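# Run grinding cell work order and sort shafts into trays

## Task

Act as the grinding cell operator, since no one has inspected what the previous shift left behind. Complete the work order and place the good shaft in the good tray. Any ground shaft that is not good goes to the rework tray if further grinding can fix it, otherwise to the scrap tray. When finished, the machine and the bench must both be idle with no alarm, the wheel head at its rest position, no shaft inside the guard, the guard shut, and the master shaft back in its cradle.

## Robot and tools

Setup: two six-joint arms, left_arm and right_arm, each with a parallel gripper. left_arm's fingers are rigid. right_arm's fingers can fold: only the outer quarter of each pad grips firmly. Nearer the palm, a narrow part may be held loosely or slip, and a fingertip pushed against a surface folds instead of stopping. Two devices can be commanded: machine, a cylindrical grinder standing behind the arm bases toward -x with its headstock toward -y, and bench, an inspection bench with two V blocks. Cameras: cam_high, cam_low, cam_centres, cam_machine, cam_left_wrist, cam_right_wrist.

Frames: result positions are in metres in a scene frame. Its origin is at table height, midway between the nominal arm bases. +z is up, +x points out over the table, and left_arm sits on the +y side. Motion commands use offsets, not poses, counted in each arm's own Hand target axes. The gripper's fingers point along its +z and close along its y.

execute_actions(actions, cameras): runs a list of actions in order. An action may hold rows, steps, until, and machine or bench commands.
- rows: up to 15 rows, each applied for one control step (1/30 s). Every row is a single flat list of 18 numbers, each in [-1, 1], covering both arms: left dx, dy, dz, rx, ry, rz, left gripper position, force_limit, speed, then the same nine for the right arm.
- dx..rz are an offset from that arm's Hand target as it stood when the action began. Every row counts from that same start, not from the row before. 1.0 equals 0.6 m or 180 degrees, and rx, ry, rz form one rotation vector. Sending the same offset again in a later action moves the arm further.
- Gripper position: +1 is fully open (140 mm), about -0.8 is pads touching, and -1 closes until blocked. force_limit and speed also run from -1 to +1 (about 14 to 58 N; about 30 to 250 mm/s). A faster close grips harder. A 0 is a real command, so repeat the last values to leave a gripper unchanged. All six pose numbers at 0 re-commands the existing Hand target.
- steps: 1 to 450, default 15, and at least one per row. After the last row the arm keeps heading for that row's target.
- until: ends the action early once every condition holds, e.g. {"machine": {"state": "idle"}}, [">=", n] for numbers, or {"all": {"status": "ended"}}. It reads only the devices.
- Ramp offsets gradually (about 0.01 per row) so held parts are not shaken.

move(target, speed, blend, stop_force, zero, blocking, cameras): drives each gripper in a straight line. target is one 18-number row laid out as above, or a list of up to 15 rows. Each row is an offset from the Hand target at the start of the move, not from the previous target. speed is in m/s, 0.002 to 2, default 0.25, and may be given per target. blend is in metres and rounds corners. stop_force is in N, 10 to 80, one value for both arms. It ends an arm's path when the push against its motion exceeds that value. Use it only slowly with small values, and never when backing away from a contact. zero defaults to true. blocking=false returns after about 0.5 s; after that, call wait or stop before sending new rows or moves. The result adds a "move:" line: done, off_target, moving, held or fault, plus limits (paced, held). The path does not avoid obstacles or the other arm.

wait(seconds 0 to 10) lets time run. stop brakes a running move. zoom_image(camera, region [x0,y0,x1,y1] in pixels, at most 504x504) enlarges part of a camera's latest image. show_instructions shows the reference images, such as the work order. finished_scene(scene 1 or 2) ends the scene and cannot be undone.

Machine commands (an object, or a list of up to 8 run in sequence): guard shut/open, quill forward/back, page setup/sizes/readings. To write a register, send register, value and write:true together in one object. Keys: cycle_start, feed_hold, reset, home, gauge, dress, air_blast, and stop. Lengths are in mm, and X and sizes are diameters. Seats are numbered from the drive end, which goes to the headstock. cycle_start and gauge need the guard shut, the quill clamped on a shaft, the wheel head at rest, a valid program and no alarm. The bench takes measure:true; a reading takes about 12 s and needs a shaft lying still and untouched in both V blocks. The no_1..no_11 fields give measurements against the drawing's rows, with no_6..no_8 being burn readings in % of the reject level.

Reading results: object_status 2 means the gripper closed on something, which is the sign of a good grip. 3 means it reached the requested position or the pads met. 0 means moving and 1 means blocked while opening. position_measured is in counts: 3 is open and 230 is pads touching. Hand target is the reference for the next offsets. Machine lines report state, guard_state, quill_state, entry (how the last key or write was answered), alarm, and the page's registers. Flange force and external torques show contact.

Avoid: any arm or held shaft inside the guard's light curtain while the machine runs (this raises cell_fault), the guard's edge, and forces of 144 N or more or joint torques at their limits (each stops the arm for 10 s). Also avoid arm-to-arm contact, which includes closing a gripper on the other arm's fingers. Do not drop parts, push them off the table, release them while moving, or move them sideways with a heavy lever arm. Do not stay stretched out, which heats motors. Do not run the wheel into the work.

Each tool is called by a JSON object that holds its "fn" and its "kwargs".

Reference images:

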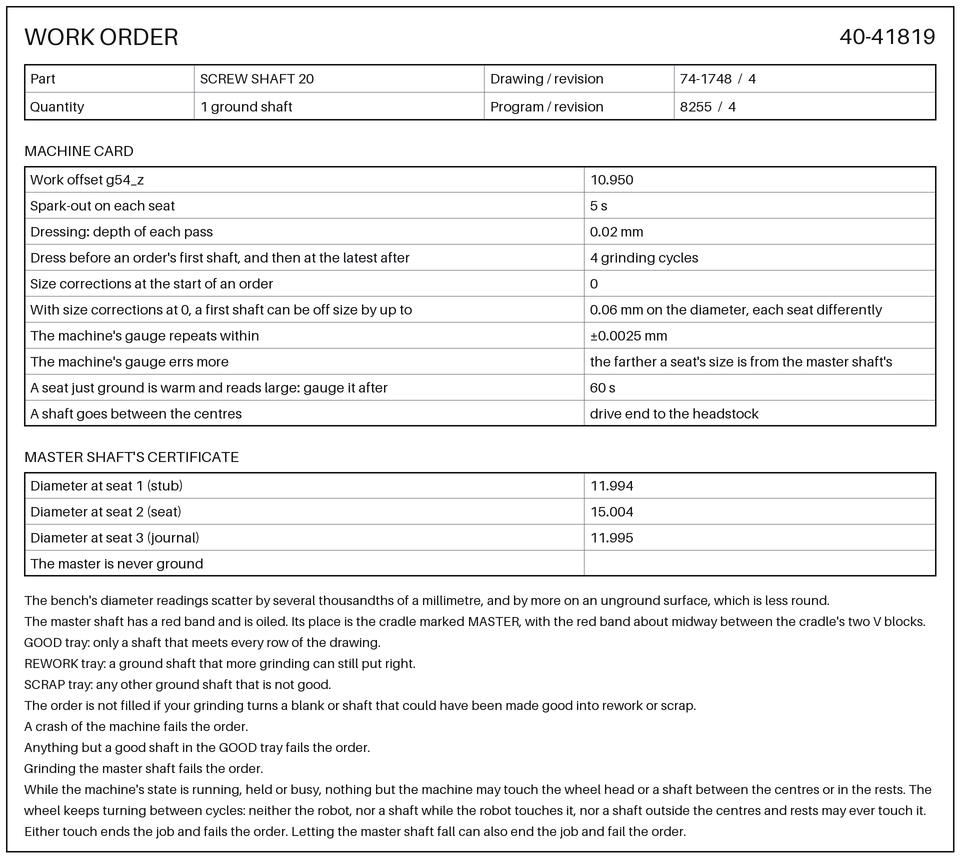

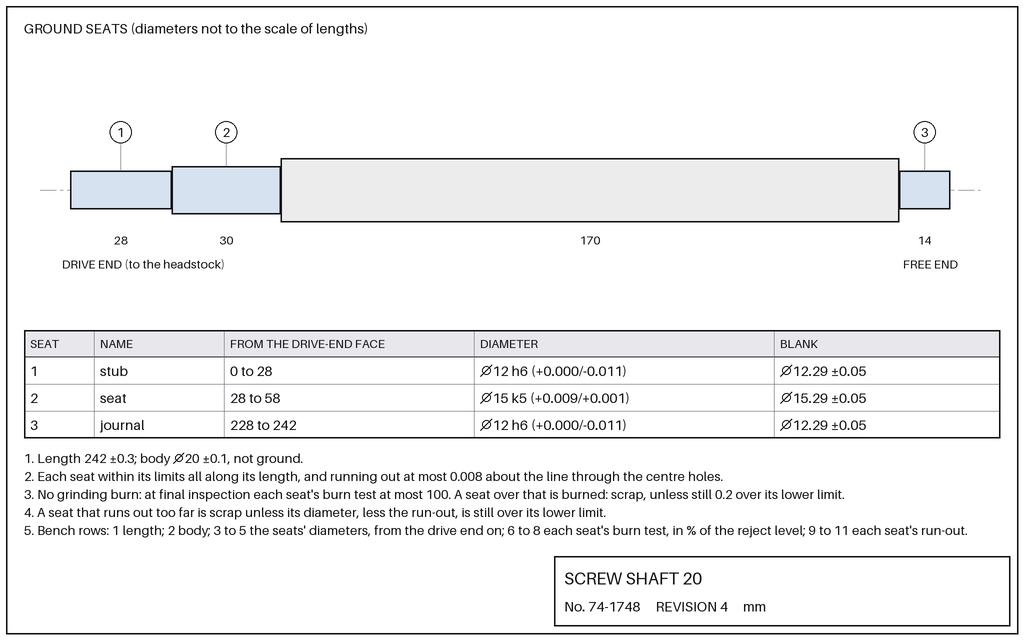

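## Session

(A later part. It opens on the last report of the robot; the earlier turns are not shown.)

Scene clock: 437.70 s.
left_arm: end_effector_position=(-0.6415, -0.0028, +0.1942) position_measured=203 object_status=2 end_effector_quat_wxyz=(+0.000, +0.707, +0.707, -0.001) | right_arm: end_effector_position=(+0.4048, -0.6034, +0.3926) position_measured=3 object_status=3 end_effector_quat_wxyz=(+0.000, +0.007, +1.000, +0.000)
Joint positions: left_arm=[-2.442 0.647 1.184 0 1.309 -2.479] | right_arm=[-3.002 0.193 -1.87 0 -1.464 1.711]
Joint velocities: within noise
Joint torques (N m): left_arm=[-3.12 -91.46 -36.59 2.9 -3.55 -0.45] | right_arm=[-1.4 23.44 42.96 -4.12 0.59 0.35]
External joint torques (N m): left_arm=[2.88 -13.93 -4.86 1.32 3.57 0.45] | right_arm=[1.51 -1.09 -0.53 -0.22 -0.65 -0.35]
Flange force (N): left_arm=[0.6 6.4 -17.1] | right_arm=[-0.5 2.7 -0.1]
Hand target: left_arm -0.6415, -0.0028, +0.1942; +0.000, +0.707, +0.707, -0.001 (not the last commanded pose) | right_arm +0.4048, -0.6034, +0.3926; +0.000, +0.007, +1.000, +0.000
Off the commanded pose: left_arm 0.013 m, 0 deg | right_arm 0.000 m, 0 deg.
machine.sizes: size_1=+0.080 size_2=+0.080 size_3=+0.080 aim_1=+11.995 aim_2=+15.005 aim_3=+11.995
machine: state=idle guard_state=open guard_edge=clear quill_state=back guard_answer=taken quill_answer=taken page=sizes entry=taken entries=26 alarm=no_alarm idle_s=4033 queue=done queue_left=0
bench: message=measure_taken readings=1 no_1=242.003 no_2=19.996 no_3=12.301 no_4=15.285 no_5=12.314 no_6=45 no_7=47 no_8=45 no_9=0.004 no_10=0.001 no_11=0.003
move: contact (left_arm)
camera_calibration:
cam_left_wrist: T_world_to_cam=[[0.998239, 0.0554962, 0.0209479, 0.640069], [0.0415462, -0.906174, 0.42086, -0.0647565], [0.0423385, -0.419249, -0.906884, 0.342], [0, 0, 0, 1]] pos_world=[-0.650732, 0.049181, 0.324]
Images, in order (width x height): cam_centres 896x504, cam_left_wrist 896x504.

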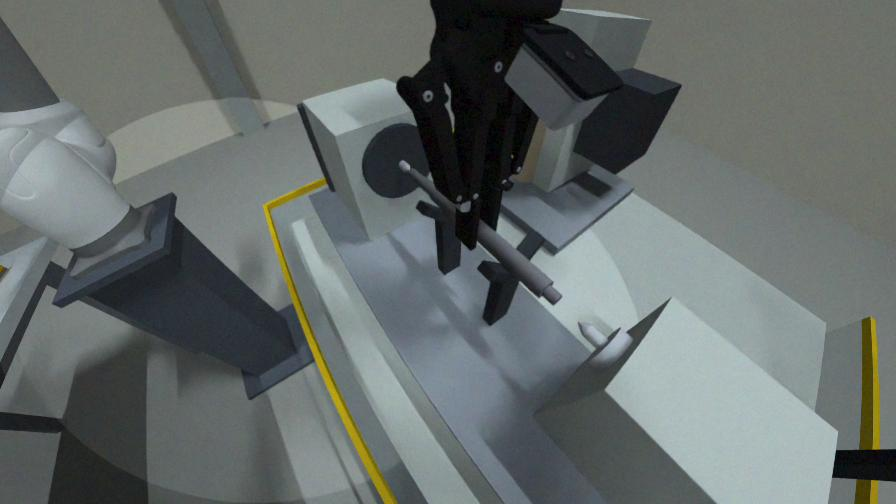

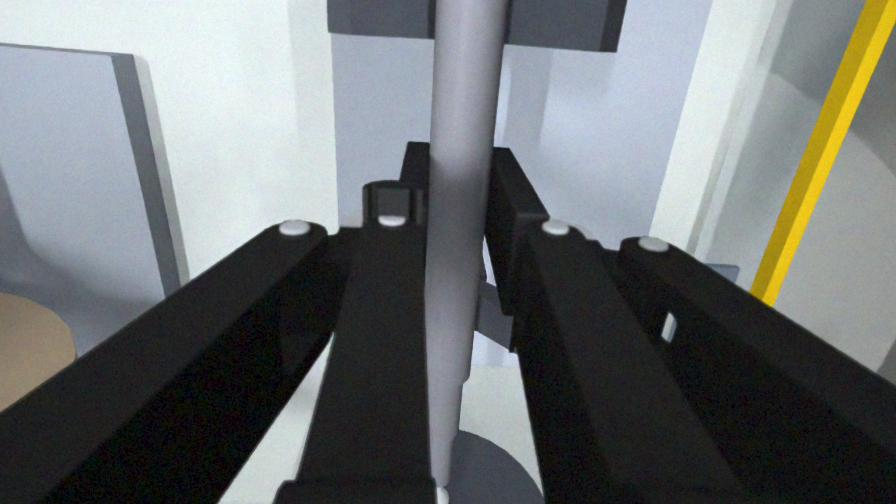

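{"fn": "execute_actions", "kwargs": {"actions": [{"rows":[[0,0,0,0,0,0,-0.3,0,-1,0,0,0,0,0,0,1,1,1]],"steps":40}], "cameras": []}}

{"fn": "move", "kwargs": {"target": [[0,0,-0.19,0,0,0,-0.3,0,-1,0,0,0,0,0,0,1,1,1]], "speed": 0.15, "cameras": []}}

{"fn": "execute_actions", "kwargs": {"actions": [{"machine":{"quill":"forward","page":"readings"},"steps":120,"until":{"machine":{"quill_state":"clamped"}}}], "cameras": ["cam_centres","cam_left_wrist"]}}

{"fn": "move", "kwargs": {"target": [[0,0,-0.31,0,0,0,-0.1,1,1,0,0,0,0,0,0,1,1,1],[-0.0435,0.95,-0.33,0,0,0,-0.1,1,1,0,0,0,0,0,0,1,1,1]], "speed": [0.3,0.4], "blend": [0.05,0], "cameras": ["cam_centres"]}}

Scene clock: 446.87 s.
left_arm: end_effector_position=(-0.6415, -0.0028, +0.1942) position_measured=167 object_status=3 end_effector_quat_wxyz=(+0.000, +0.707, +0.707, -0.001) | right_arm: end_effector_position=(+0.4048, -0.6034, +0.3926) position_measured=3 object_status=3 end_effector_quat_wxyz=(+0.000, +0.007, +1.000, +0.000)
Joint positions: left_arm=[-2.443 0.647 1.184 0 1.309 -2.479] | right_arm=[-3.002 0.193 -1.87 0 -1.464 1.711]
Joint velocities: within noise
Joint torques (N m): left_arm=[1.35 -105.96 -39.72 4.14 0.24 -0.33] | right_arm=[-1.04 23.67 42.93 -4.19 0.43 0.37]
External joint torques (N m): left_arm=[-1.63 0.41 -1.81 0.08 -0.22 0.33] | right_arm=[1.06 -1.43 -0.47 -0.17 -0.48 -0.37]
Flange force (N): left_arm=[-2.5 -5.2 -1.4] | right_arm=[-1.4 1.7 0.2]
Hand target: left_arm -0.6415, -0.0028, +0.1942; +0.000, +0.707, +0.707, -0.001 | right_arm +0.4048, -0.6034, +0.3926; +0.000, +0.007, +1.000, +0.000
Off the commanded pose: left_arm 0.000 m, 0 deg | right_arm 0.000 m, 0 deg.
machine.sizes: size_1=+0.080 size_2=+0.080 size_3=+0.080 aim_1=+11.995 aim_2=+15.005 aim_3=+11.995
machine: state=idle guard_state=open guard_edge=clear quill_state=back guard_answer=taken quill_answer=taken page=sizes entry=taken entries=26 alarm=no_alarm idle_s=4042 queue=done queue_left=0
bench: message=measure_taken readings=1 no_1=242.003 no_2=19.996 no_3=12.301 no_4=15.285 no_5=12.314 no_6=45 no_7=47 no_8=45 no_9=0.004 no_10=0.001 no_11=0.003
No camera images: "cameras" was empty.

Scene clock: 447.97 s.
left_arm: end_effector_position=(-0.6414, -0.0027, +0.3083) position_measured=167 object_status=3 end_effector_quat_wxyz=(+0.000, +0.707, +0.707, -0.001) | right_arm: end_effector_position=(+0.4048, -0.6034, +0.3926) position_measured=3 object_status=3 end_effector_quat_wxyz=(+0.000, +0.007, +1.000, +0.000)
Joint positions: left_arm=[-2.443 0.612 1.035 0 1.493 -2.479] | right_arm=[-3.002 0.193 -1.87 0 -1.464 1.711]
Joint velocities: within noise
Joint torques (N m): left_arm=[1.11 -104.15 -41.46 4.29 0.21 -0.37] | right_arm=[-1.54 23.68 42.94 -4.13 0.51 0.37]
External joint torques (N m): left_arm=[-1.28 0.09 -1.48 0.08 -0.19 0.37] | right_arm=[1.69 -1.9 -0.52 -0.21 -0.56 -0.37]
Flange force (N): left_arm=[-2.1 -4.0 -2.0] | right_arm=[-1.9 3.1 0.2]
Hand target: left_arm -0.6414, -0.0027, +0.3082; +0.000, +0.707, +0.707, -0.001 | right_arm +0.4048, -0.6034, +0.3926; +0.000, +0.007, +1.000, +0.000
Off the commanded pose: left_arm 0.000 m, 0 deg | right_arm 0.000 m, 0 deg.
machine.sizes: size_1=+0.080 size_2=+0.080 size_3=+0.080 aim_1=+11.995 aim_2=+15.005 aim_3=+11.995
machine: state=idle guard_state=open guard_edge=clear quill_state=back guard_answer=taken quill_answer=taken page=sizes entry=taken entries=26 alarm=no_alarm idle_s=4043 queue=done queue_left=0
bench: message=measure_taken readings=1 no_1=242.003 no_2=19.996 no_3=12.301 no_4=15.285 no_5=12.314 no_6=45 no_7=47 no_8=45 no_9=0.004 no_10=0.001 no_11=0.003
move: done
No camera images: "cameras" was empty.

Scene clock: 450.73 s.
left_arm: end_effector_position=(-0.6414, -0.0027, +0.3083) position_measured=167 object_status=3 end_effector_quat_wxyz=(+0.000, +0.707, +0.707, -0.001) | right_arm: end_effector_position=(+0.4048, -0.6034, +0.3926) position_measured=3 object_status=3 end_effector_quat_wxyz=(+0.000, +0.007, +1.000, +0.000)
Joint positions: left_arm=[-2.443 0.612 1.035 0 1.493 -2.479] | right_arm=[-3.002 0.193 -1.87 0 -1.464 1.711]
Joint velocities: within noise
Joint torques (N m): left_arm=[0.58 -104.48 -41.02 4.29 0.26 -0.34] | right_arm=[-1.23 23.12 43.02 -4.16 0.47 0.34]
External joint torques (N m): left_arm=[-0.83 0.67 -1.8 0.06 -0.24 0.34] | right_arm=[1.05 -0.67 -0.47 -0.22 -0.52 -0.34]
Flange force (N): left_arm=[-3.8 -5.3 -2.3] | right_arm=[-0.1 1.6 -0.1]
Hand target: left_arm -0.6414, -0.0027, +0.3082; +0.000, +0.707, +0.707, -0.001 | right_arm +0.4048, -0.6034, +0.3926; +0.000, +0.007, +1.000, +0.000
Tool commands: left_gripper/position=-0.3 left_gripper/force_limit=+0.0 left_gripper/speed=-1.0 right_gripper/position=+1.0 right_gripper/force_limit=+1.0 right_gripper/speed=+1.0
Off the commanded pose: left_arm 0.000 m, 0 deg | right_arm 0.000 m, 0 deg.
machine.readings: gauge_d=+15.004 gauge_d_1=+0.000 gauge_d_2=+0.000 gauge_d_3=+0.000 pos_x=+0.000 pos_z=+0.000 load_peak=+0.0 cycles=+0
machine: state=idle guard_state=open guard_edge=clear quill_state=clamped guard_answer=taken quill_answer=taken page=readings entry=taken entries=26 alarm=no_alarm idle_s=4046 queue=running queue_left=0
bench: message=measure_taken readings=1 no_1=242.003 no_2=19.996 no_3=12.301 no_4=15.285 no_5=12.314 no_6=45 no_7=47 no_8=45 no_9=0.004 no_10=0.001 no_11=0.003
camera_calibration:
cam_left_wrist: T_world_to_cam=[[0.998239, 0.0554962, 0.0209479, 0.637576], [0.0415462, -0.906174, 0.42086, -0.112648], [0.0423385, -0.419249, -0.906884, 0.445422], [0, 0, 0, 1]] pos_world=[-0.650632, 0.049281, 0.438]
Images, in order (width x height): cam_centres 896x504, cam_left_wrist 896x504.

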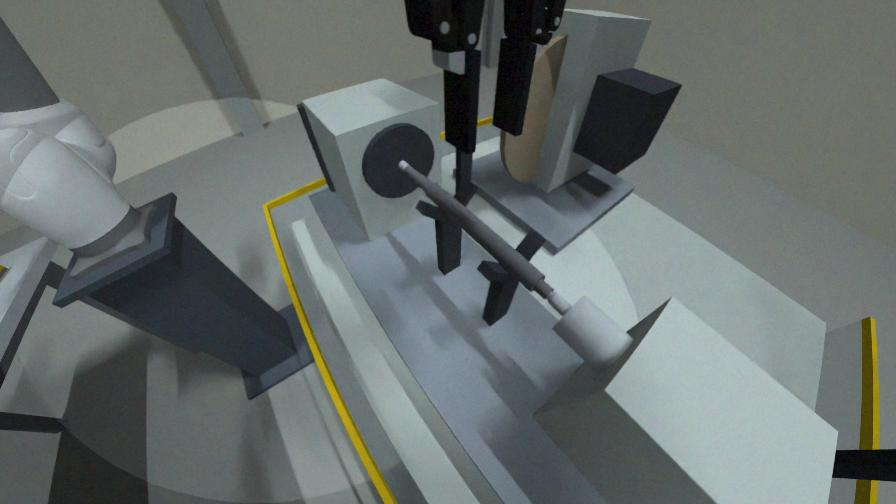

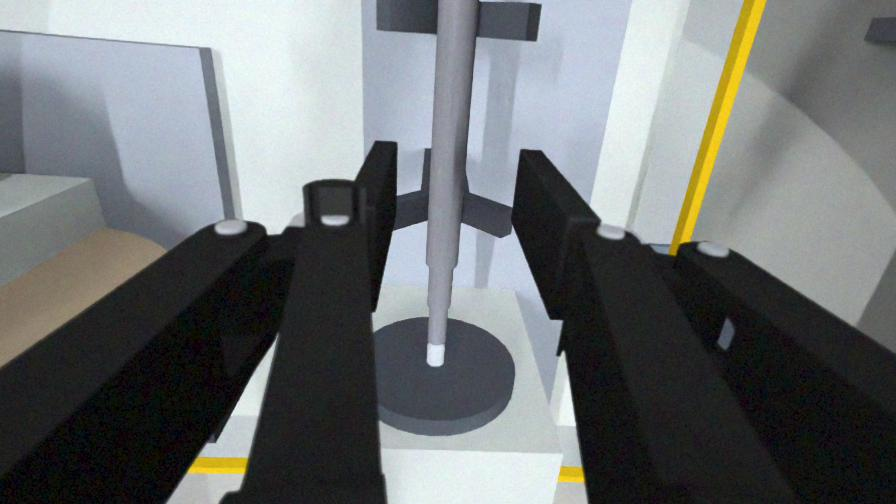

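Scene clock: 453.23 s.
left_arm: end_effector_position=(-0.0712, -0.0287, +0.5055) position_measured=141 object_status=3 end_effector_quat_wxyz=(+0.000, +0.707, +0.707, -0.001) | right_arm: end_effector_position=(+0.4048, -0.6034, +0.3926) position_measured=3 object_status=3 end_effector_quat_wxyz=(+0.000, +0.007, +1.000, +0.000)
Joint positions: left_arm=[-1.796 0.114 1.374 -0.001 1.653 -1.832] | right_arm=[-3.002 0.193 -1.87 0 -1.464 1.711]
Joint velocities: within noise
Joint torques (N m): left_arm=[0.05 -54.3 -40.94 4.27 0.22 -0.33] | right_arm=[-1.23 23.19 42.94 -4.18 0.49 0.34]
External joint torques (N m): left_arm=[-0.04 -0.82 -1.87 0.12 -0.18 0.33] | right_arm=[1.34 -0.46 -0.32 -0.18 -0.56 -0.34]
Flange force (N): left_arm=[-2.2 0.0 -3.2] | right_arm=[0.2 2.3 -0.4]
Hand target: left_arm -0.0712, -0.0287, +0.5056; +0.000, +0.707, +0.707, -0.001 | right_arm +0.4048, -0.6034, +0.3926; +0.000, +0.007, +1.000, +0.000
Off the commanded pose: left_arm 0.000 m, 0 deg | right_arm 0.000 m, 0 deg.
machine.readings: gauge_d=+15.004 gauge_d_1=+0.000 gauge_d_2=+0.000 gauge_d_3=+0.000 pos_x=+0.000 pos_z=+0.000 load_peak=+0.0 cycles=+0
machine: state=idle guard_state=open guard_edge=clear quill_state=clamped guard_answer=taken quill_answer=taken page=readings entry=taken entries=26 alarm=no_alarm idle_s=4049 queue=done queue_left=0
bench: message=measure_taken readings=1 no_1=242.003 no_2=19.996 no_3=12.301 no_4=15.285 no_5=12.314 no_6=45 no_7=47 no_8=45 no_9=0.004 no_10=0.001 no_11=0.003
move: done
Images, in order (width x height): cam_centres 896x504.

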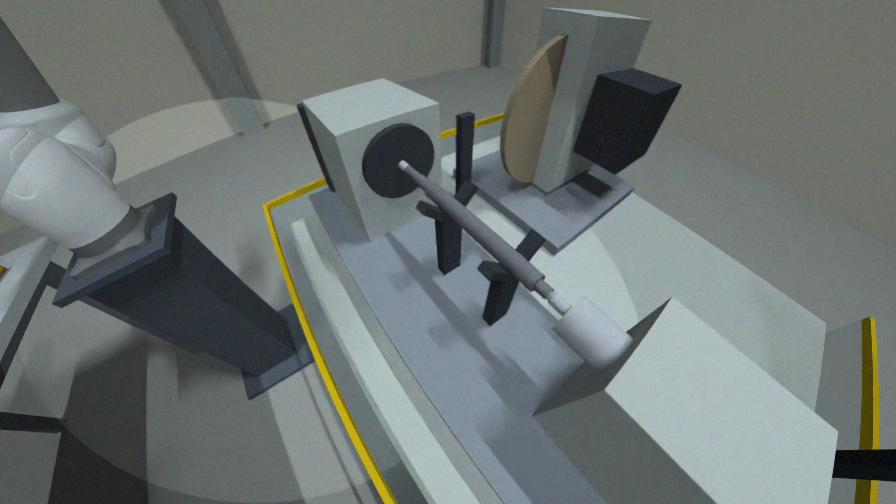

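{"fn": "execute_actions", "kwargs": {"actions": [{"machine":[{"guard":"shut"},{"cycle_start":true}],"steps":450},{"steps":450,"until":{"machine":{"state":["=","done"]}}},{"steps":450,"until":{"machine":{"state":["=","done"]}}}], "cameras": ["cam_centres"]}}

Scene clock: 502.83 s.
left_arm: end_effector_position=(-0.0712, -0.0287, +0.5056) position_measured=141 object_status=3 end_effector_quat_wxyz=(+0.000, +0.707, +0.707, -0.001) | right_arm: end_effector_position=(+0.4048, -0.6034, +0.3926) position_measured=3 object_status=3 end_effector_quat_wxyz=(+0.000, +0.007, +1.000, +0.000)
Joint positions: left_arm=[-1.796 0.114 1.373 -0.001 1.653 -1.832] | right_arm=[-3.002 0.193 -1.87 0 -1.464 1.711]
Joint velocities: within noise
Joint torques (N m): left_arm=[1.2 -54.78 -41.01 4.3 0.26 -0.36] | right_arm=[-1.47 23.68 43.06 -4.16 0.51 0.38]
External joint torques (N m): left_arm=[-1.23 -0.33 -1.79 0.08 -0.22 0.36] | right_arm=[1.53 -1.49 -0.45 -0.21 -0.56 -0.38]
External joint torques at the end of the 1st action: left_arm=[-1.28 -0.69 -1.82 0.07 -0.2 0.36] | right_arm=[1.49 -0.77 -0.7 -0.19 -0.58 -0.37]
External joint torques at the end of the 2nd action: left_arm=[-0.92 -0.2 -1.85 0.09 -0.21 0.34] | right_arm=[1.3 -1.16 -0.72 -0.18 -0.6 -0.31]
Flange force (N): left_arm=[-2.3 -1.9 -3.0] | right_arm=[-1.3 2.7 0.0]
Flange force at the end of the 1st action (N): left_arm=[-1.8 -1.9 -3.1] | right_arm=[0.2 2.6 0.2]
Flange force at the end of the 2nd action (N): left_arm=[-2.8 -1.5 -3.2] | right_arm=[-0.5 2.3 0.3]
Hand target: left_arm -0.0712, -0.0287, +0.5056; +0.000, +0.707, +0.707, -0.001 | right_arm +0.4048, -0.6034, +0.3926; +0.000, +0.007, +1.000, +0.000
Tool commands: left_gripper/position=-0.1 left_gripper/force_limit=+1.0 left_gripper/speed=+1.0 right_gripper/position=+1.0 right_gripper/force_limit=+1.0 right_gripper/speed=+1.0
Off the commanded pose: left_arm 0.000 m, 0 deg | right_arm 0.000 m, 0 deg.
machine.readings: gauge_d=+15.004 gauge_d_1=+0.000 gauge_d_2=+0.000 gauge_d_3=+0.000 pos_x=-351.317 pos_z=+14.000 load_peak=+5.0 cycles=+0
machine: state=running guard_state=shut guard_edge=clear quill_state=clamped guard_answer=taken quill_answer=taken page=readings entry=taken entries=27 alarm=no_alarm idle_s=4098 queue=running queue_left=0
bench: message=measure_taken readings=1 no_1=242.003 no_2=19.996 no_3=12.301 no_4=15.285 no_5=12.314 no_6=45 no_7=47 no_8=45 no_9=0.004 no_10=0.001 no_11=0.003
Images, in order (width x height): cam_centres 896x504.

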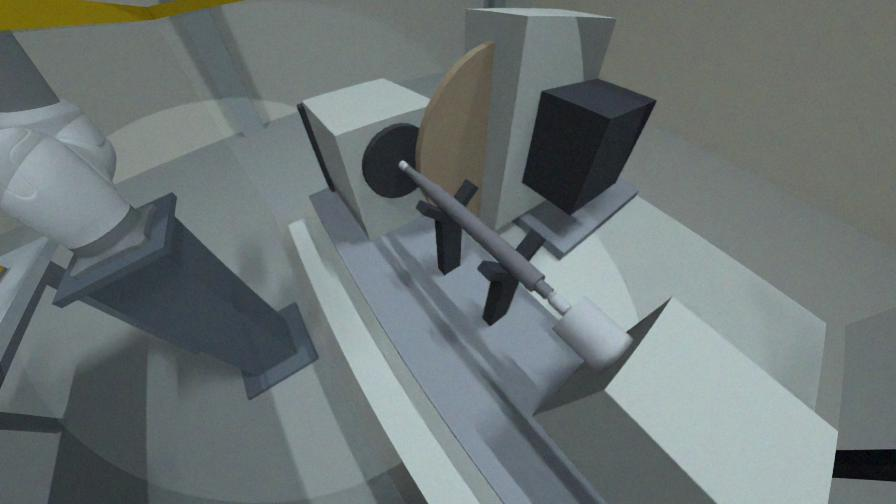

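{"fn": "execute_actions", "kwargs": {"actions": [{"steps":450,"until":{"machine":{"state":["!=","running"]}}},{"steps":450,"until":{"machine":{"state":["!=","running"]}}},{"steps":450,"until":{"machine":{"state":["!=","running"]}}}], "cameras": []}}

{"fn": "execute_actions", "kwargs": {"actions": [{"steps":450,"until":{"machine":{"state":["!=","running"]}}},{"steps":450,"until":{"machine":{"state":["!=","running"]}}},{"steps":450,"until":{"machine":{"state":["!=","running"]}}}], "cameras": []}}

{"fn": "execute_actions", "kwargs": {"actions": [{"steps":450,"until":{"machine":{"state":["!=","running"]}}},{"steps":450,"until":{"machine":{"state":["!=","running"]}}},{"steps":450,"until":{"machine":{"state":["!=","running"]}}}], "cameras": []}}

{"fn": "execute_actions", "kwargs": {"actions": [{"steps":450,"until":{"machine":{"state":["!=","running"]}}},{"steps":450,"until":{"machine":{"state":["!=","running"]}}},{"steps":450,"until":{"machine":{"state":["!=","running"]}}}], "cameras": []}}

Scene clock: 551.80 s.
left_arm: end_effector_position=(-0.0712, -0.0287, +0.5056) position_measured=141 object_status=3 end_effector_quat_wxyz=(+0.000, +0.707, +0.707, -0.001) | right_arm: end_effector_position=(+0.4048, -0.6034, +0.3926) position_measured=3 object_status=3 end_effector_quat_wxyz=(+0.000, +0.007, +1.000, +0.000)
Joint positions: left_arm=[-1.796 0.114 1.373 -0.001 1.653 -1.832] | right_arm=[-3.002 0.193 -1.87 0 -1.464 1.711]
Joint velocities: within noise
Joint torques (N m): left_arm=[0.96 -54.7 -40.93 4.29 0.18 -0.31] | right_arm=[-0.76 23.44 42.89 -4.2 0.48 0.33]
External joint torques (N m): left_arm=[-0.93 -0.46 -1.86 0.09 -0.14 0.31] | right_arm=[0.82 -1.41 -0.51 -0.14 -0.53 -0.33]
External joint torques at the end of the 1st action: left_arm=[-1.16 0.08 -1.95 0.1 -0.18 0.33] | right_arm=[1.56 -0.59 -0.66 -0.19 -0.63 -0.31]
External joint torques at the end of the 2nd action: left_arm=[-0.85 -0.72 -1.95 0.09 -0.15 0.34] | right_arm=[1.16 -1.82 -0.58 -0.13 -0.53 -0.32]
Flange force (N): left_arm=[-2.4 -1.5 -3.3] | right_arm=[-1.3 1.2 0.1]
Flange force at the end of the 1st action (N): left_arm=[-3.3 -2.0 -3.5] | right_arm=[0.5 2.8 0.1]
Flange force at the end of the 2nd action (N): left_arm=[-2.1 -1.3 -3.4] | right_arm=[-1.8 2.0 0.3]
Hand target: left_arm -0.0712, -0.0287, +0.5056; +0.000, +0.707, +0.707, -0.001 | right_arm +0.4048, -0.6034, +0.3926; +0.000, +0.007, +1.000, +0.000
Tool commands: left_gripper/position=-0.1 left_gripper/force_limit=+1.0 left_gripper/speed=+1.0 right_gripper/position=+1.0 right_gripper/force_limit=+1.0 right_gripper/speed=+1.0
Off the commanded pose: left_arm 0.000 m, 0 deg | right_arm 0.000 m, 0 deg.
machine.readings: gauge_d=+15.004 gauge_d_1=+0.000 gauge_d_2=+0.000 gauge_d_3=+0.000 pos_x=-348.183 pos_z=+43.000 load_peak=+6.9 cycles=+0
machine: state=running guard_state=shut guard_edge=clear quill_state=clamped guard_answer=taken quill_answer=taken page=readings entry=taken entries=27 alarm=no_alarm idle_s=4146 queue=running queue_left=0
bench: message=measure_taken readings=1 no_1=242.003 no_2=19.996 no_3=12.301 no_4=15.285 no_5=12.314 no_6=45 no_7=47 no_8=45 no_9=0.004 no_10=0.001 no_11=0.003
not seen at rest: the call's real time ran out, and the robot may still be moving.
No camera images: "cameras" was empty.

Scene clock: 597.00 s.
left_arm: end_effector_position=(-0.0712, -0.0287, +0.5056) position_measured=141 object_status=3 end_effector_quat_wxyz=(+0.000, +0.707, +0.707, -0.001) | right_arm: end_effector_position=(+0.4048, -0.6034, +0.3926) position_measured=3 object_status=3 end_effector_quat_wxyz=(+0.000, +0.007, +1.000, +0.000)
Joint positions: left_arm=[-1.796 0.114 1.373 -0.001 1.653 -1.832] | right_arm=[-3.002 0.193 -1.87 0 -1.464 1.711]
Joint velocities: within noise
Joint torques (N m): left_arm=[1.34 -54.69 -40.84 4.3 0.26 -0.36] | right_arm=[-1.25 23.49 43.18 -4.18 0.49 0.35]
External joint torques (N m): left_arm=[-1.42 -0.37 -1.98 0.09 -0.22 0.36] | right_arm=[1.16 -1.13 -0.66 -0.19 -0.55 -0.35]
External joint torques at the end of the 1st action: left_arm=[-1.01 -0.33 -1.93 0.06 -0.19 0.35] | right_arm=[1.82 -1.42 -0.63 -0.22 -0.49 -0.34]
External joint torques at the end of the 2nd action: left_arm=[-1.11 -0.33 -1.85 0.09 -0.19 0.37] | right_arm=[1.3 -1.08 -0.75 -0.23 -0.5 -0.36]
Flange force (N): left_arm=[-2.5 -2.3 -3.4] | right_arm=[-0.6 1.9 0.3]
Flange force at the end of the 1st action (N): left_arm=[-2.7 -1.6 -3.4] | right_arm=[-0.9 3.4 0.4]
Flange force at the end of the 2nd action (N): left_arm=[-2.5 -1.7 -3.2] | right_arm=[-0.3 2.2 0.5]
Hand target: left_arm -0.0712, -0.0287, +0.5056; +0.000, +0.707, +0.707, -0.001 | right_arm +0.4048, -0.6034, +0.3926; +0.000, +0.007, +1.000, +0.000
Tool commands: left_gripper/position=-0.1 left_gripper/force_limit=+1.0 left_gripper/speed=+1.0 right_gripper/position=+1.0 right_gripper/force_limit=+1.0 right_gripper/speed=+1.0
Off the commanded pose: left_arm 0.000 m, 0 deg | right_arm 0.000 m, 0 deg.
machine.readings: gauge_d=+15.004 gauge_d_1=+0.000 gauge_d_2=+0.000 gauge_d_3=+0.000 pos_x=-348.347 pos_z=+43.000 load_peak=+7.0 cycles=+0
machine: state=running guard_state=shut guard_edge=clear quill_state=clamped guard_answer=taken quill_answer=taken page=readings entry=taken entries=27 alarm=no_alarm idle_s=4191 queue=running queue_left=0
bench: message=measure_taken readings=1 no_1=242.003 no_2=19.996 no_3=12.301 no_4=15.285 no_5=12.314 no_6=45 no_7=47 no_8=45 no_9=0.004 no_10=0.001 no_11=0.003
No camera images: "cameras" was empty.

Scene clock: 642.20 s.
left_arm: end_effector_position=(-0.0712, -0.0287, +0.5056) position_measured=141 object_status=3 end_effector_quat_wxyz=(+0.000, +0.707, +0.707, -0.001) | right_arm: end_effector_position=(+0.4048, -0.6034, +0.3926) position_measured=3 object_status=3 end_effector_quat_wxyz=(+0.000, +0.007, +1.000, +0.000)
Joint positions: left_arm=[-1.796 0.114 1.373 -0.001 1.653 -1.832] | right_arm=[-3.002 0.193 -1.87 0 -1.464 1.711]
Joint velocities: within noise
Joint torques (N m): left_arm=[1.3 -54.57 -41.04 4.39 0.23 -0.31] | right_arm=[-1.39 23.01 43.05 -4.2 0.49 0.34]
External joint torques (N m): left_arm=[-1.29 -0.6 -1.75 -0.01 -0.19 0.31] | right_arm=[1.34 -0.94 -0.63 -0.16 -0.54 -0.34]
External joint torques at the end of the 1st action: left_arm=[-1.01 -0.13 -1.76 0.07 -0.22 0.37] | right_arm=[1.31 -1.17 -0.59 -0.22 -0.51 -0.33]
External joint torques at the end of the 2nd action: left_arm=[-1.09 -0.45 -1.84 0.05 -0.14 0.34] | right_arm=[1.57 -0.93 -0.35 -0.21 -0.57 -0.3]
Flange force (N): left_arm=[-1.8 -2.0 -3.0] | right_arm=[-0.2 2.3 0.2]
Flange force at the end of the 1st action (N): left_arm=[-2.7 -1.6 -3.0] | right_arm=[-0.7 2.3 0.3]
Flange force at the end of the 2nd action (N): left_arm=[-2.3 -1.7 -3.3] | right_arm=[-0.5 2.9 -0.3]
Hand target: left_arm -0.0712, -0.0287, +0.5056; +0.000, +0.707, +0.707, -0.001 | right_arm +0.4048, -0.6034, +0.3926; +0.000, +0.007, +1.000, +0.000
Tool commands: left_gripper/position=-0.1 left_gripper/force_limit=+1.0 left_gripper/speed=+1.0 right_gripper/position=+1.0 right_gripper/force_limit=+1.0 right_gripper/speed=+1.0
Off the commanded pose: left_arm 0.000 m, 0 deg | right_arm 0.000 m, 0 deg.
machine.readings: gauge_d=+15.004 gauge_d_1=+0.000 gauge_d_2=+0.000 gauge_d_3=+0.000 pos_x=-351.313 pos_z=+235.000 load_peak=+7.0 cycles=+0
machine: state=running guard_state=shut guard_edge=clear quill_state=clamped guard_answer=taken quill_answer=taken page=readings entry=taken entries=27 alarm=no_alarm idle_s=4236 queue=running queue_left=0
bench: message=measure_taken readings=1 no_1=242.003 no_2=19.996 no_3=12.301 no_4=15.285 no_5=12.314 no_6=45 no_7=47 no_8=45 no_9=0.004 no_10=0.001 no_11=0.003
No camera images: "cameras" was empty.

Scene clock: 675.03 s.
left_arm: end_effector_position=(-0.0712, -0.0287, +0.5056) position_measured=141 object_status=3 end_effector_quat_wxyz=(+0.000, +0.707, +0.707, -0.001) | right_arm: end_effector_position=(+0.4048, -0.6034, +0.3926) position_measured=3 object_status=3 end_effector_quat_wxyz=(+0.000, +0.007, +1.000, +0.000)
Joint positions: left_arm=[-1.796 0.114 1.373 -0.001 1.653 -1.832] | right_arm=[-3.002 0.193 -1.87 0 -1.464 1.711]
Joint velocities: within noise
Joint torques (N m): left_arm=[1.24 -54.99 -40.93 4.27 0.26 -0.37] | right_arm=[-1.48 23.19 42.82 -4.14 0.47 0.32]
External joint torques (N m): left_arm=[-1.26 -0.16 -1.92 0.12 -0.22 0.37] | right_arm=[1.6 -0.95 -0.38 -0.21 -0.52 -0.32]
External joint torques at the end of the 1st action: left_arm=[-1.25 -0.51 -1.69 0.04 -0.14 0.36] | right_arm=[1.38 -1.07 -0.18 -0.22 -0.59 -0.39]
External joint torques at the end of the 2nd action: left_arm=[-1.15 -0.65 -1.65 0.1 -0.2 0.36] | right_arm=[0.98 -0.69 -0.32 -0.26 -0.59 -0.31]
Flange force (N): left_arm=[-2.8 -2.0 -3.3] | right_arm=[-0.5 3.0 -0.1]
Flange force at the end of the 1st action (N): left_arm=[-1.9 -1.8 -3.0] | right_arm=[-1.0 2.3 -0.6]
Flange force at the end of the 2nd action (N): left_arm=[-1.6 -1.6 -2.8] | right_arm=[-0.3 1.5 -0.4]
Hand target: left_arm -0.0712, -0.0287, +0.5056; +0.000, +0.707, +0.707, -0.001 | right_arm +0.4048, -0.6034, +0.3926; +0.000, +0.007, +1.000, +0.000
Tool commands: left_gripper/position=-0.1 left_gripper/force_limit=+1.0 left_gripper/speed=+1.0 right_gripper/position=+1.0 right_gripper/force_limit=+1.0 right_gripper/speed=+1.0
Off the commanded pose: left_arm 0.000 m, 0 deg | right_arm 0.000 m, 0 deg.
machine.readings: gauge_d=+15.004 gauge_d_1=+0.000 gauge_d_2=+0.000 gauge_d_3=+0.000 pos_x=+0.000 pos_z=+0.000 load_peak=+7.0 cycles=+1
machine: state=done guard_state=shut guard_edge=clear quill_state=clamped guard_answer=taken quill_answer=taken page=readings entry=taken entries=27 alarm=no_alarm idle_s=0 queue=done queue_left=0
bench: message=measure_taken readings=1 no_1=242.003 no_2=19.996 no_3=12.301 no_4=15.285 no_5=12.314 no_6=45 no_7=47 no_8=45 no_9=0.004 no_10=0.001 no_11=0.003
No camera images: "cameras" was empty.

{"fn": "wait", "kwargs": {"seconds": 10, "cameras": []}}

{"fn": "wait", "kwargs": {"seconds": 10, "cameras": []}}

{"fn": "execute_actions", "kwargs": {"actions": [{"machine":[{"register":"gauge_at","value":1,"write":true},{"gauge":true},{"gauge":true}],"steps":450,"until":{"machine":{"queue":["!=","running"]}}},{"steps":150,"until":{"machine":{"state":["!=","busy"]}}}], "cameras": []}}

{"fn": "execute_actions", "kwargs": {"actions": [{"machine":[{"register":"gauge_at","value":2,"write":true},{"gauge":true}],"steps":450,"until":{"machine":{"queue":["!=","running"]}}},{"steps":150,"until":{"machine":{"state":["!=","busy"]}}}], "cameras": []}}

{"fn": "execute_actions", "kwargs": {"actions": [{"machine":{"gauge":true},"steps":3},{"steps":150,"until":{"machine":{"state":["!=","busy"]}}}], "cameras": []}}

Scene clock: 693.80 s.
left_arm: end_effector_position=(-0.0712, -0.0287, +0.5056) position_measured=141 object_status=3 end_effector_quat_wxyz=(+0.000, +0.707, +0.707, -0.001) | right_arm: end_effector_position=(+0.4048, -0.6034, +0.3926) position_measured=3 object_status=3 end_effector_quat_wxyz=(+0.000, +0.007, +1.000, +0.000)
Joint positions: left_arm=[-1.796 0.114 1.373 -0.001 1.653 -1.832] | right_arm=[-3.002 0.193 -1.87 0 -1.464 1.711]
Joint velocities: within noise
Joint torques (N m): left_arm=[0.96 -54.76 -40.81 4.31 0.22 -0.36] | right_arm=[-1.72 23.12 42.95 -4.13 0.52 0.37]
External joint torques (N m): left_arm=[-0.96 -0.51 -2.06 0.08 -0.18 0.36] | right_arm=[1.73 -0.73 -0.52 -0.22 -0.58 -0.37]
Flange force (N): left_arm=[-2.6 -1.5 -3.6] | right_arm=[0.1 3.1 -0.1]
Hand target: left_arm -0.0712, -0.0287, +0.5056; +0.000, +0.707, +0.707, -0.001 | right_arm +0.4048, -0.6034, +0.3926; +0.000, +0.007, +1.000, +0.000
Tool commands: left_gripper/position=-0.1 left_gripper/force_limit=+1.0 left_gripper/speed=+1.0 right_gripper/position=+1.0 right_gripper/force_limit=+1.0 right_gripper/speed=+1.0
Off the commanded pose: left_arm 0.000 m, 0 deg | right_arm 0.000 m, 0 deg.
machine.readings: gauge_d=+15.004 gauge_d_1=+0.000 gauge_d_2=+0.000 gauge_d_3=+0.000 pos_x=+0.000 pos_z=+0.000 load_peak=+7.0 cycles=+1
machine: state=done guard_state=shut guard_edge=clear quill_state=clamped guard_answer=taken quill_answer=taken page=readings entry=taken entries=27 alarm=no_alarm idle_s=19 queue=done queue_left=0
bench: message=measure_taken readings=1 no_1=242.003 no_2=19.996 no_3=12.301 no_4=15.285 no_5=12.314 no_6=45 no_7=47 no_8=45 no_9=0.004 no_10=0.001 no_11=0.003
wait: 10.00 s; at rest from the start
No camera images: "cameras" was empty.

Scene clock: 703.80 s.
left_arm: end_effector_position=(-0.0712, -0.0287, +0.5056) position_measured=141 object_status=3 end_effector_quat_wxyz=(+0.000, +0.707, +0.707, -0.001) | right_arm: end_effector_position=(+0.4048, -0.6034, +0.3926) position_measured=3 object_status=3 end_effector_quat_wxyz=(+0.000, +0.007, +1.000, +0.000)
Joint positions: left_arm=[-1.796 0.114 1.373 -0.001 1.653 -1.832] | right_arm=[-3.002 0.193 -1.87 0 -1.464 1.711]
Joint velocities: within noise
Joint torques (N m): left_arm=[1.43 -54.7 -40.89 4.32 0.22 -0.39] | right_arm=[-1.26 23.28 43 -4.17 0.5 0.36]
External joint torques (N m): left_arm=[-1.37 -0.45 -1.91 0.06 -0.18 0.39] | right_arm=[1.26 -0.9 -0.49 -0.19 -0.56 -0.36]
Flange force (N): left_arm=[-2.3 -2.1 -3.3] | right_arm=[-0.4 2.1 -0.1]
Hand target: left_arm -0.0712, -0.0287, +0.5056; +0.000, +0.707, +0.707, -0.001 | right_arm +0.4048, -0.6034, +0.3926; +0.000, +0.007, +1.000, +0.000
Tool commands: left_gripper/position=-0.1 left_gripper/force_limit=+1.0 left_gripper/speed=+1.0 right_gripper/position=+1.0 right_gripper/force_limit=+1.0 right_gripper/speed=+1.0
Off the commanded pose: left_arm 0.000 m, 0 deg | right_arm 0.000 m, 0 deg.
machine.readings: gauge_d=+15.004 gauge_d_1=+0.000 gauge_d_2=+0.000 gauge_d_3=+0.000 pos_x=+0.000 pos_z=+0.000 load_peak=+7.0 cycles=+1
machine: state=done guard_state=shut guard_edge=clear quill_state=clamped guard_answer=taken quill_answer=taken page=readings entry=taken entries=27 alarm=no_alarm idle_s=29 queue=done queue_left=0
bench: message=measure_taken readings=1 no_1=242.003 no_2=19.996 no_3=12.301 no_4=15.285 no_5=12.314 no_6=45 no_7=47 no_8=45 no_9=0.004 no_10=0.001 no_11=0.003
wait: 10.00 s
No camera images: "cameras" was empty.

Scene clock: 712.33 s.
left_arm: end_effector_position=(-0.0712, -0.0287, +0.5056) position_measured=141 object_status=3 end_effector_quat_wxyz=(+0.000, +0.707, +0.707, -0.001) | right_arm: end_effector_position=(+0.4048, -0.6034, +0.3926) position_measured=3 object_status=3 end_effector_quat_wxyz=(+0.000, +0.007, +1.000, +0.000)
Joint positions: left_arm=[-1.796 0.114 1.373 -0.001 1.653 -1.832] | right_arm=[-3.002 0.193 -1.87 0 -1.464 1.711]
Joint velocities: within noise
Joint torques (N m): left_arm=[1.24 -55.02 -40.87 4.31 0.21 -0.33] | right_arm=[-1.44 23.3 42.92 -4.14 0.5 0.33]
External joint torques (N m): left_arm=[-1.31 -0.19 -2.03 0.08 -0.17 0.33] | right_arm=[1.45 -0.91 -0.39 -0.22 -0.56 -0.33]
External joint torques at the end of the 1st action: left_arm=[-0.9 -0.33 -1.87 0.09 -0.13 0.35] | right_arm=[1.47 -0.03 -0.47 -0.2 -0.53 -0.38]
Flange force (N): left_arm=[-2.9 -2.2 -3.6] | right_arm=[-0.4 2.6 -0.2]
Flange force at the end of the 1st action (N): left_arm=[-2.6 -1.4 -3.4] | right_arm=[1.1 2.4 -0.2]
Hand target: left_arm -0.0712, -0.0287, +0.5056; +0.000, +0.707, +0.707, -0.001 | right_arm +0.4048, -0.6034, +0.3926; +0.000, +0.007, +1.000, +0.000
Tool commands: left_gripper/position=-0.1 left_gripper/force_limit=+1.0 left_gripper/speed=+1.0 right_gripper/position=+1.0 right_gripper/force_limit=+1.0 right_gripper/speed=+1.0
Off the commanded pose: left_arm 0.000 m, 0 deg | right_arm 0.000 m, 0 deg.
machine.readings: gauge_d=+12.048 gauge_d_1=+12.048 gauge_d_2=+0.000 gauge_d_3=+0.000 pos_x=+0.000 pos_z=+0.000 load_peak=+7.0 cycles=+1
machine: state=done guard_state=shut guard_edge=clear quill_state=clamped guard_answer=taken quill_answer=taken page=readings entry=taken entries=30 alarm=no_alarm idle_s=37 queue=done queue_left=0
bench: message=measure_taken readings=1 no_1=242.003 no_2=19.996 no_3=12.301 no_4=15.285 no_5=12.314 no_6=45 no_7=47 no_8=45 no_9=0.004 no_10=0.001 no_11=0.003
No camera images: "cameras" was empty.

Scene clock: 716.83 s.
left_arm: end_effector_position=(-0.0712, -0.0287, +0.5056) position_measured=141 object_status=3 end_effector_quat_wxyz=(+0.000, +0.707, +0.707, -0.001) | right_arm: end_effector_position=(+0.4048, -0.6034, +0.3926) position_measured=3 object_status=3 end_effector_quat_wxyz=(+0.000, +0.007, +1.000, +0.000)
Joint positions: left_arm=[-1.796 0.114 1.373 -0.001 1.653 -1.832] | right_arm=[-3.002 0.193 -1.87 0 -1.464 1.711]
Joint velocities: within noise
Joint torques (N m): left_arm=[0.84 -54.48 -40.87 4.33 0.22 -0.34] | right_arm=[-1.17 23.16 43.08 -4.12 0.49 0.29]
External joint torques (N m): left_arm=[-0.86 -0.65 -1.93 0.06 -0.18 0.34] | right_arm=[1.12 -0.44 -0.53 -0.24 -0.56 -0.29]
External joint torques at the end of the 1st action: left_arm=[-1.22 -0.37 -1.91 0.12 -0.16 0.35] | right_arm=[1.49 -1.35 -0.61 -0.21 -0.58 -0.32]
Flange force (N): left_arm=[-2.2 -1.3 -3.3] | right_arm=[0.4 1.9 -0.1]
Flange force at the end of the 1st action (N): left_arm=[-2.5 -1.9 -3.4] | right_arm=[-0.9 2.7 0.2]
Hand target: left_arm -0.0712, -0.0287, +0.5056; +0.000, +0.707, +0.707, -0.001 | right_arm +0.4048, -0.6034, +0.3926; +0.000, +0.007, +1.000, +0.000
Tool commands: left_gripper/position=-0.1 left_gripper/force_limit=+1.0 left_gripper/speed=+1.0 right_gripper/position=+1.0 right_gripper/force_limit=+1.0 right_gripper/speed=+1.0
Off the commanded pose: left_arm 0.000 m, 0 deg | right_arm 0.000 m, 0 deg.
machine.readings: gauge_d=+15.060 gauge_d_1=+12.048 gauge_d_2=+15.060 gauge_d_3=+0.000 pos_x=+0.000 pos_z=+0.000 load_peak=+7.0 cycles=+1
machine: state=done guard_state=shut guard_edge=clear quill_state=clamped guard_answer=taken quill_answer=taken page=readings entry=taken entries=32 alarm=no_alarm idle_s=42 queue=done queue_left=0
bench: message=measure_taken readings=1 no_1=242.003 no_2=19.996 no_3=12.301 no_4=15.285 no_5=12.314 no_6=45 no_7=47 no_8=45 no_9=0.004 no_10=0.001 no_11=0.003
No camera images: "cameras" was empty.

Scene clock: 721.07 s.
left_arm: end_effector_position=(-0.0712, -0.0287, +0.5056) position_measured=141 object_status=3 end_effector_quat_wxyz=(+0.000, +0.707, +0.707, -0.001) | right_arm: end_effector_position=(+0.4048, -0.6034, +0.3926) position_measured=3 object_status=3 end_effector_quat_wxyz=(+0.000, +0.007, +1.000, +0.000)
Joint positions: left_arm=[-1.796 0.114 1.373 -0.001 1.653 -1.832] | right_arm=[-3.002 0.193 -1.87 0 -1.464 1.711]
Joint velocities: within noise
Joint torques (N m): left_arm=[0.97 -54.34 -40.97 4.34 0.22 -0.33] | right_arm=[-1.26 23.81 43.06 -4.17 0.54 0.33]
External joint torques (N m): left_arm=[-0.96 -0.79 -1.82 0.04 -0.18 0.33] | right_arm=[1.23 -1.38 -0.49 -0.2 -0.59 -0.33]
External joint torques at the end of the 1st action: left_arm=[-1.24 -0.19 -1.87 0.12 -0.18 0.35] | right_arm=[1.28 -1 -0.69 -0.19 -0.56 -0.27]
Flange force (N): left_arm=[-1.7 -1.4 -3.1] | right_arm=[-1.2 2.1 0.0]
Flange force at the end of the 1st action (N): left_arm=[-2.7 -2.0 -3.3] | right_arm=[-0.2 2.3 0.3]
Hand target: left_arm -0.0712, -0.0287, +0.5056; +0.000, +0.707, +0.707, -0.001 | right_arm +0.4048, -0.6034, +0.3926; +0.000, +0.007, +1.000, +0.000
Tool commands: left_gripper/position=-0.1 left_gripper/force_limit=+1.0 left_gripper/speed=+1.0 right_gripper/position=+1.0 right_gripper/force_limit=+1.0 right_gripper/speed=+1.0
Off the commanded pose: left_arm 0.000 m, 0 deg | right_arm 0.000 m, 0 deg.
machine.readings: gauge_d=+15.063 gauge_d_1=+12.048 gauge_d_2=+15.063 gauge_d_3=+0.000 pos_x=+0.000 pos_z=+0.000 load_peak=+7.0 cycles=+1
machine: state=done guard_state=shut guard_edge=clear quill_state=clamped guard_answer=taken quill_answer=taken page=readings entry=taken entries=33 alarm=no_alarm idle_s=46 queue=done queue_left=0
bench: message=measure_taken readings=1 no_1=242.003 no_2=19.996 no_3=12.301 no_4=15.285 no_5=12.314 no_6=45 no_7=47 no_8=45 no_9=0.004 no_10=0.001 no_11=0.003
No camera images: "cameras" was empty.

{"fn": "wait", "kwargs": {"seconds": 10, "cameras": []}}

{"fn": "execute_actions", "kwargs": {"actions": [{"machine":[{"register":"gauge_at","value":3,"write":true},{"gauge":true},{"gauge":true}],"steps":450,"until":{"machine":{"queue":["!=","running"]}}},{"steps":150,"until":{"machine":{"state":["!=","busy"]}}}], "cameras": []}}

{"fn": "execute_actions", "kwargs": {"actions": [{"machine":[{"register":"gauge_at","value":2,"write":true},{"gauge":true}],"steps":450,"until":{"machine":{"queue":["!=","running"]}}},{"steps":150,"until":{"machine":{"state":["!=","busy"]}}}], "cameras": []}}

Scene clock: 737.00 s.
left_arm: end_effector_position=(-0.0712, -0.0287, +0.5056) position_measured=141 object_status=3 end_effector_quat_wxyz=(+0.000, +0.707, +0.707, -0.001) | right_arm: end_effector_position=(+0.4048, -0.6034, +0.3926) position_measured=3 object_status=3 end_effector_quat_wxyz=(+0.000, +0.007, +1.000, +0.000)
Joint positions: left_arm=[-1.796 0.114 1.373 -0.001 1.653 -1.832] | right_arm=[-3.002 0.193 -1.87 0 -1.464 1.711]
Joint velocities: within noise
Joint torques (N m): left_arm=[0.99 -54.55 -40.9 4.3 0.26 -0.34] | right_arm=[-1.39 24.16 42.97 -4.17 0.49 0.31]
External joint torques (N m): left_arm=[-0.93 -0.57 -1.9 0.09 -0.22 0.34] | right_arm=[1.36 -1.87 -0.58 -0.18 -0.55 -0.31]
Flange force (N): left_arm=[-2.2 -1.4 -3.2] | right_arm=[-1.8 2.5 0.3]
Hand target: left_arm -0.0712, -0.0287, +0.5056; +0.000, +0.707, +0.707, -0.001 | right_arm +0.4048, -0.6034, +0.3926; +0.000, +0.007, +1.000, +0.000
Tool commands: left_gripper/position=-0.1 left_gripper/force_limit=+1.0 left_gripper/speed=+1.0 right_gripper/position=+1.0 right_gripper/force_limit=+1.0 right_gripper/speed=+1.0
Off the commanded pose: left_arm 0.000 m, 0 deg | right_arm 0.000 m, 0 deg.
machine.readings: gauge_d=+15.063 gauge_d_1=+12.048 gauge_d_2=+15.063 gauge_d_3=+0.000 pos_x=+0.000 pos_z=+0.000 load_peak=+7.0 cycles=+1
machine: state=done guard_state=shut guard_edge=clear quill_state=clamped guard_answer=taken quill_answer=taken page=readings entry=taken entries=33 alarm=no_alarm idle_s=62 queue=done queue_left=0
bench: message=measure_taken readings=1 no_1=242.003 no_2=19.996 no_3=12.301 no_4=15.285 no_5=12.314 no_6=45 no_7=47 no_8=45 no_9=0.004 no_10=0.001 no_11=0.003
wait: 10.00 s; at rest from the start
No camera images: "cameras" was empty.

Scene clock: 745.53 s.
left_arm: end_effector_position=(-0.0712, -0.0287, +0.5056) position_measured=141 object_status=3 end_effector_quat_wxyz=(+0.000, +0.707, +0.707, -0.001) | right_arm: end_effector_position=(+0.4048, -0.6034, +0.3926) position_measured=3 object_status=3 end_effector_quat_wxyz=(+0.000, +0.007, +1.000, +0.000)
Joint positions: left_arm=[-1.796 0.114 1.373 -0.001 1.653 -1.832] | right_arm=[-3.002 0.193 -1.87 0 -1.464 1.711]
Joint velocities: within noise
Joint torques (N m): left_arm=[0.86 -54.58 -41.02 4.28 0.22 -0.37] | right_arm=[-1.68 23.51 43.01 -4.12 0.49 0.29]
External joint torques (N m): left_arm=[-0.86 -0.58 -1.79 0.1 -0.18 0.37] | right_arm=[1.64 -1.18 -0.56 -0.24 -0.54 -0.29]
External joint torques at the end of the 1st action: left_arm=[-0.92 -0.09 -1.81 0.16 -0.22 0.37] | right_arm=[1.18 -1.08 -0.57 -0.22 -0.54 -0.35]
Flange force (N): left_arm=[-2.1 -1.2 -3.1] | right_arm=[-0.6 3.1 0.1]
Flange force at the end of the 1st action (N): left_arm=[-2.9 -1.5 -3.1] | right_arm=[-0.6 1.9 0.1]
Hand target: left_arm -0.0712, -0.0287, +0.5056; +0.000, +0.707, +0.707, -0.001 | right_arm +0.4048, -0.6034, +0.3926; +0.000, +0.007, +1.000, +0.000
Tool commands: left_gripper/position=-0.1 left_gripper/force_limit=+1.0 left_gripper/speed=+1.0 right_gripper/position=+1.0 right_gripper/force_limit=+1.0 right_gripper/speed=+1.0
Off the commanded pose: left_arm 0.000 m, 0 deg | right_arm 0.000 m, 0 deg.
machine.readings: gauge_d=+12.059 gauge_d_1=+12.048 gauge_d_2=+15.063 gauge_d_3=+12.059 pos_x=+0.000 pos_z=+0.000 load_peak=+7.0 cycles=+1
machine: state=done guard_state=shut guard_edge=clear quill_state=clamped guard_answer=taken quill_answer=taken page=readings entry=taken entries=36 alarm=no_alarm idle_s=70 queue=done queue_left=0
bench: message=measure_taken readings=1 no_1=242.003 no_2=19.996 no_3=12.301 no_4=15.285 no_5=12.314 no_6=45 no_7=47 no_8=45 no_9=0.004 no_10=0.001 no_11=0.003
No camera images: "cameras" was empty.

Scene clock: 750.03 s.
left_arm: end_effector_position=(-0.0712, -0.0287, +0.5056) position_measured=141 object_status=3 end_effector_quat_wxyz=(+0.000, +0.707, +0.707, -0.001) | right_arm: end_effector_position=(+0.4048, -0.6034, +0.3926) position_measured=3 object_status=3 end_effector_quat_wxyz=(+0.000, +0.007, +1.000, +0.000)
Joint positions: left_arm=[-1.796 0.114 1.373 -0.001 1.653 -1.832] | right_arm=[-3.002 0.193 -1.87 0 -1.464 1.711]
Joint velocities: within noise
Joint torques (N m): left_arm=[0.7 -54.82 -40.87 4.28 0.24 -0.34] | right_arm=[-1.01 23.9 42.86 -4.2 0.53 0.31]
External joint torques (N m): left_arm=[-0.74 -0.28 -1.95 0.1 -0.2 0.34] | right_arm=[1.07 -1.79 -0.48 -0.14 -0.59 -0.31]
External joint torques at the end of the 1st action: left_arm=[-1.27 -0.24 -1.89 0.06 -0.13 0.32] | right_arm=[1.12 -0.91 -0.73 -0.16 -0.58 -0.35]
Flange force (N): left_arm=[-2.9 -1.3 -3.4] | right_arm=[-1.9 1.9 0.0]
Flange force at the end of the 1st action (N): left_arm=[-2.6 -2.1 -3.4] | right_arm=[-0.1 1.8 0.3]
Hand target: left_arm -0.0712, -0.0287, +0.5056; +0.000, +0.707, +0.707, -0.001 | right_arm +0.4048, -0.6034, +0.3926; +0.000, +0.007, +1.000, +0.000
Tool commands: left_gripper/position=-0.1 left_gripper/force_limit=+1.0 left_gripper/speed=+1.0 right_gripper/position=+1.0 right_gripper/force_limit=+1.0 right_gripper/speed=+1.0
Off the commanded pose: left_arm 0.000 m, 0 deg | right_arm 0.000 m, 0 deg.
machine.readings: gauge_d=+15.062 gauge_d_1=+12.048 gauge_d_2=+15.062 gauge_d_3=+12.059 pos_x=+0.000 pos_z=+0.000 load_peak=+7.0 cycles=+1
machine: state=done guard_state=shut guard_edge=clear quill_state=clamped guard_answer=taken quill_answer=taken page=readings entry=taken entries=38 alarm=no_alarm idle_s=75 queue=done queue_left=0
bench: message=measure_taken readings=1 no_1=242.003 no_2=19.996 no_3=12.301 no_4=15.285 no_5=12.314 no_6=45 no_7=47 no_8=45 no_9=0.004 no_10=0.001 no_11=0.003
No camera images: "cameras" was empty.


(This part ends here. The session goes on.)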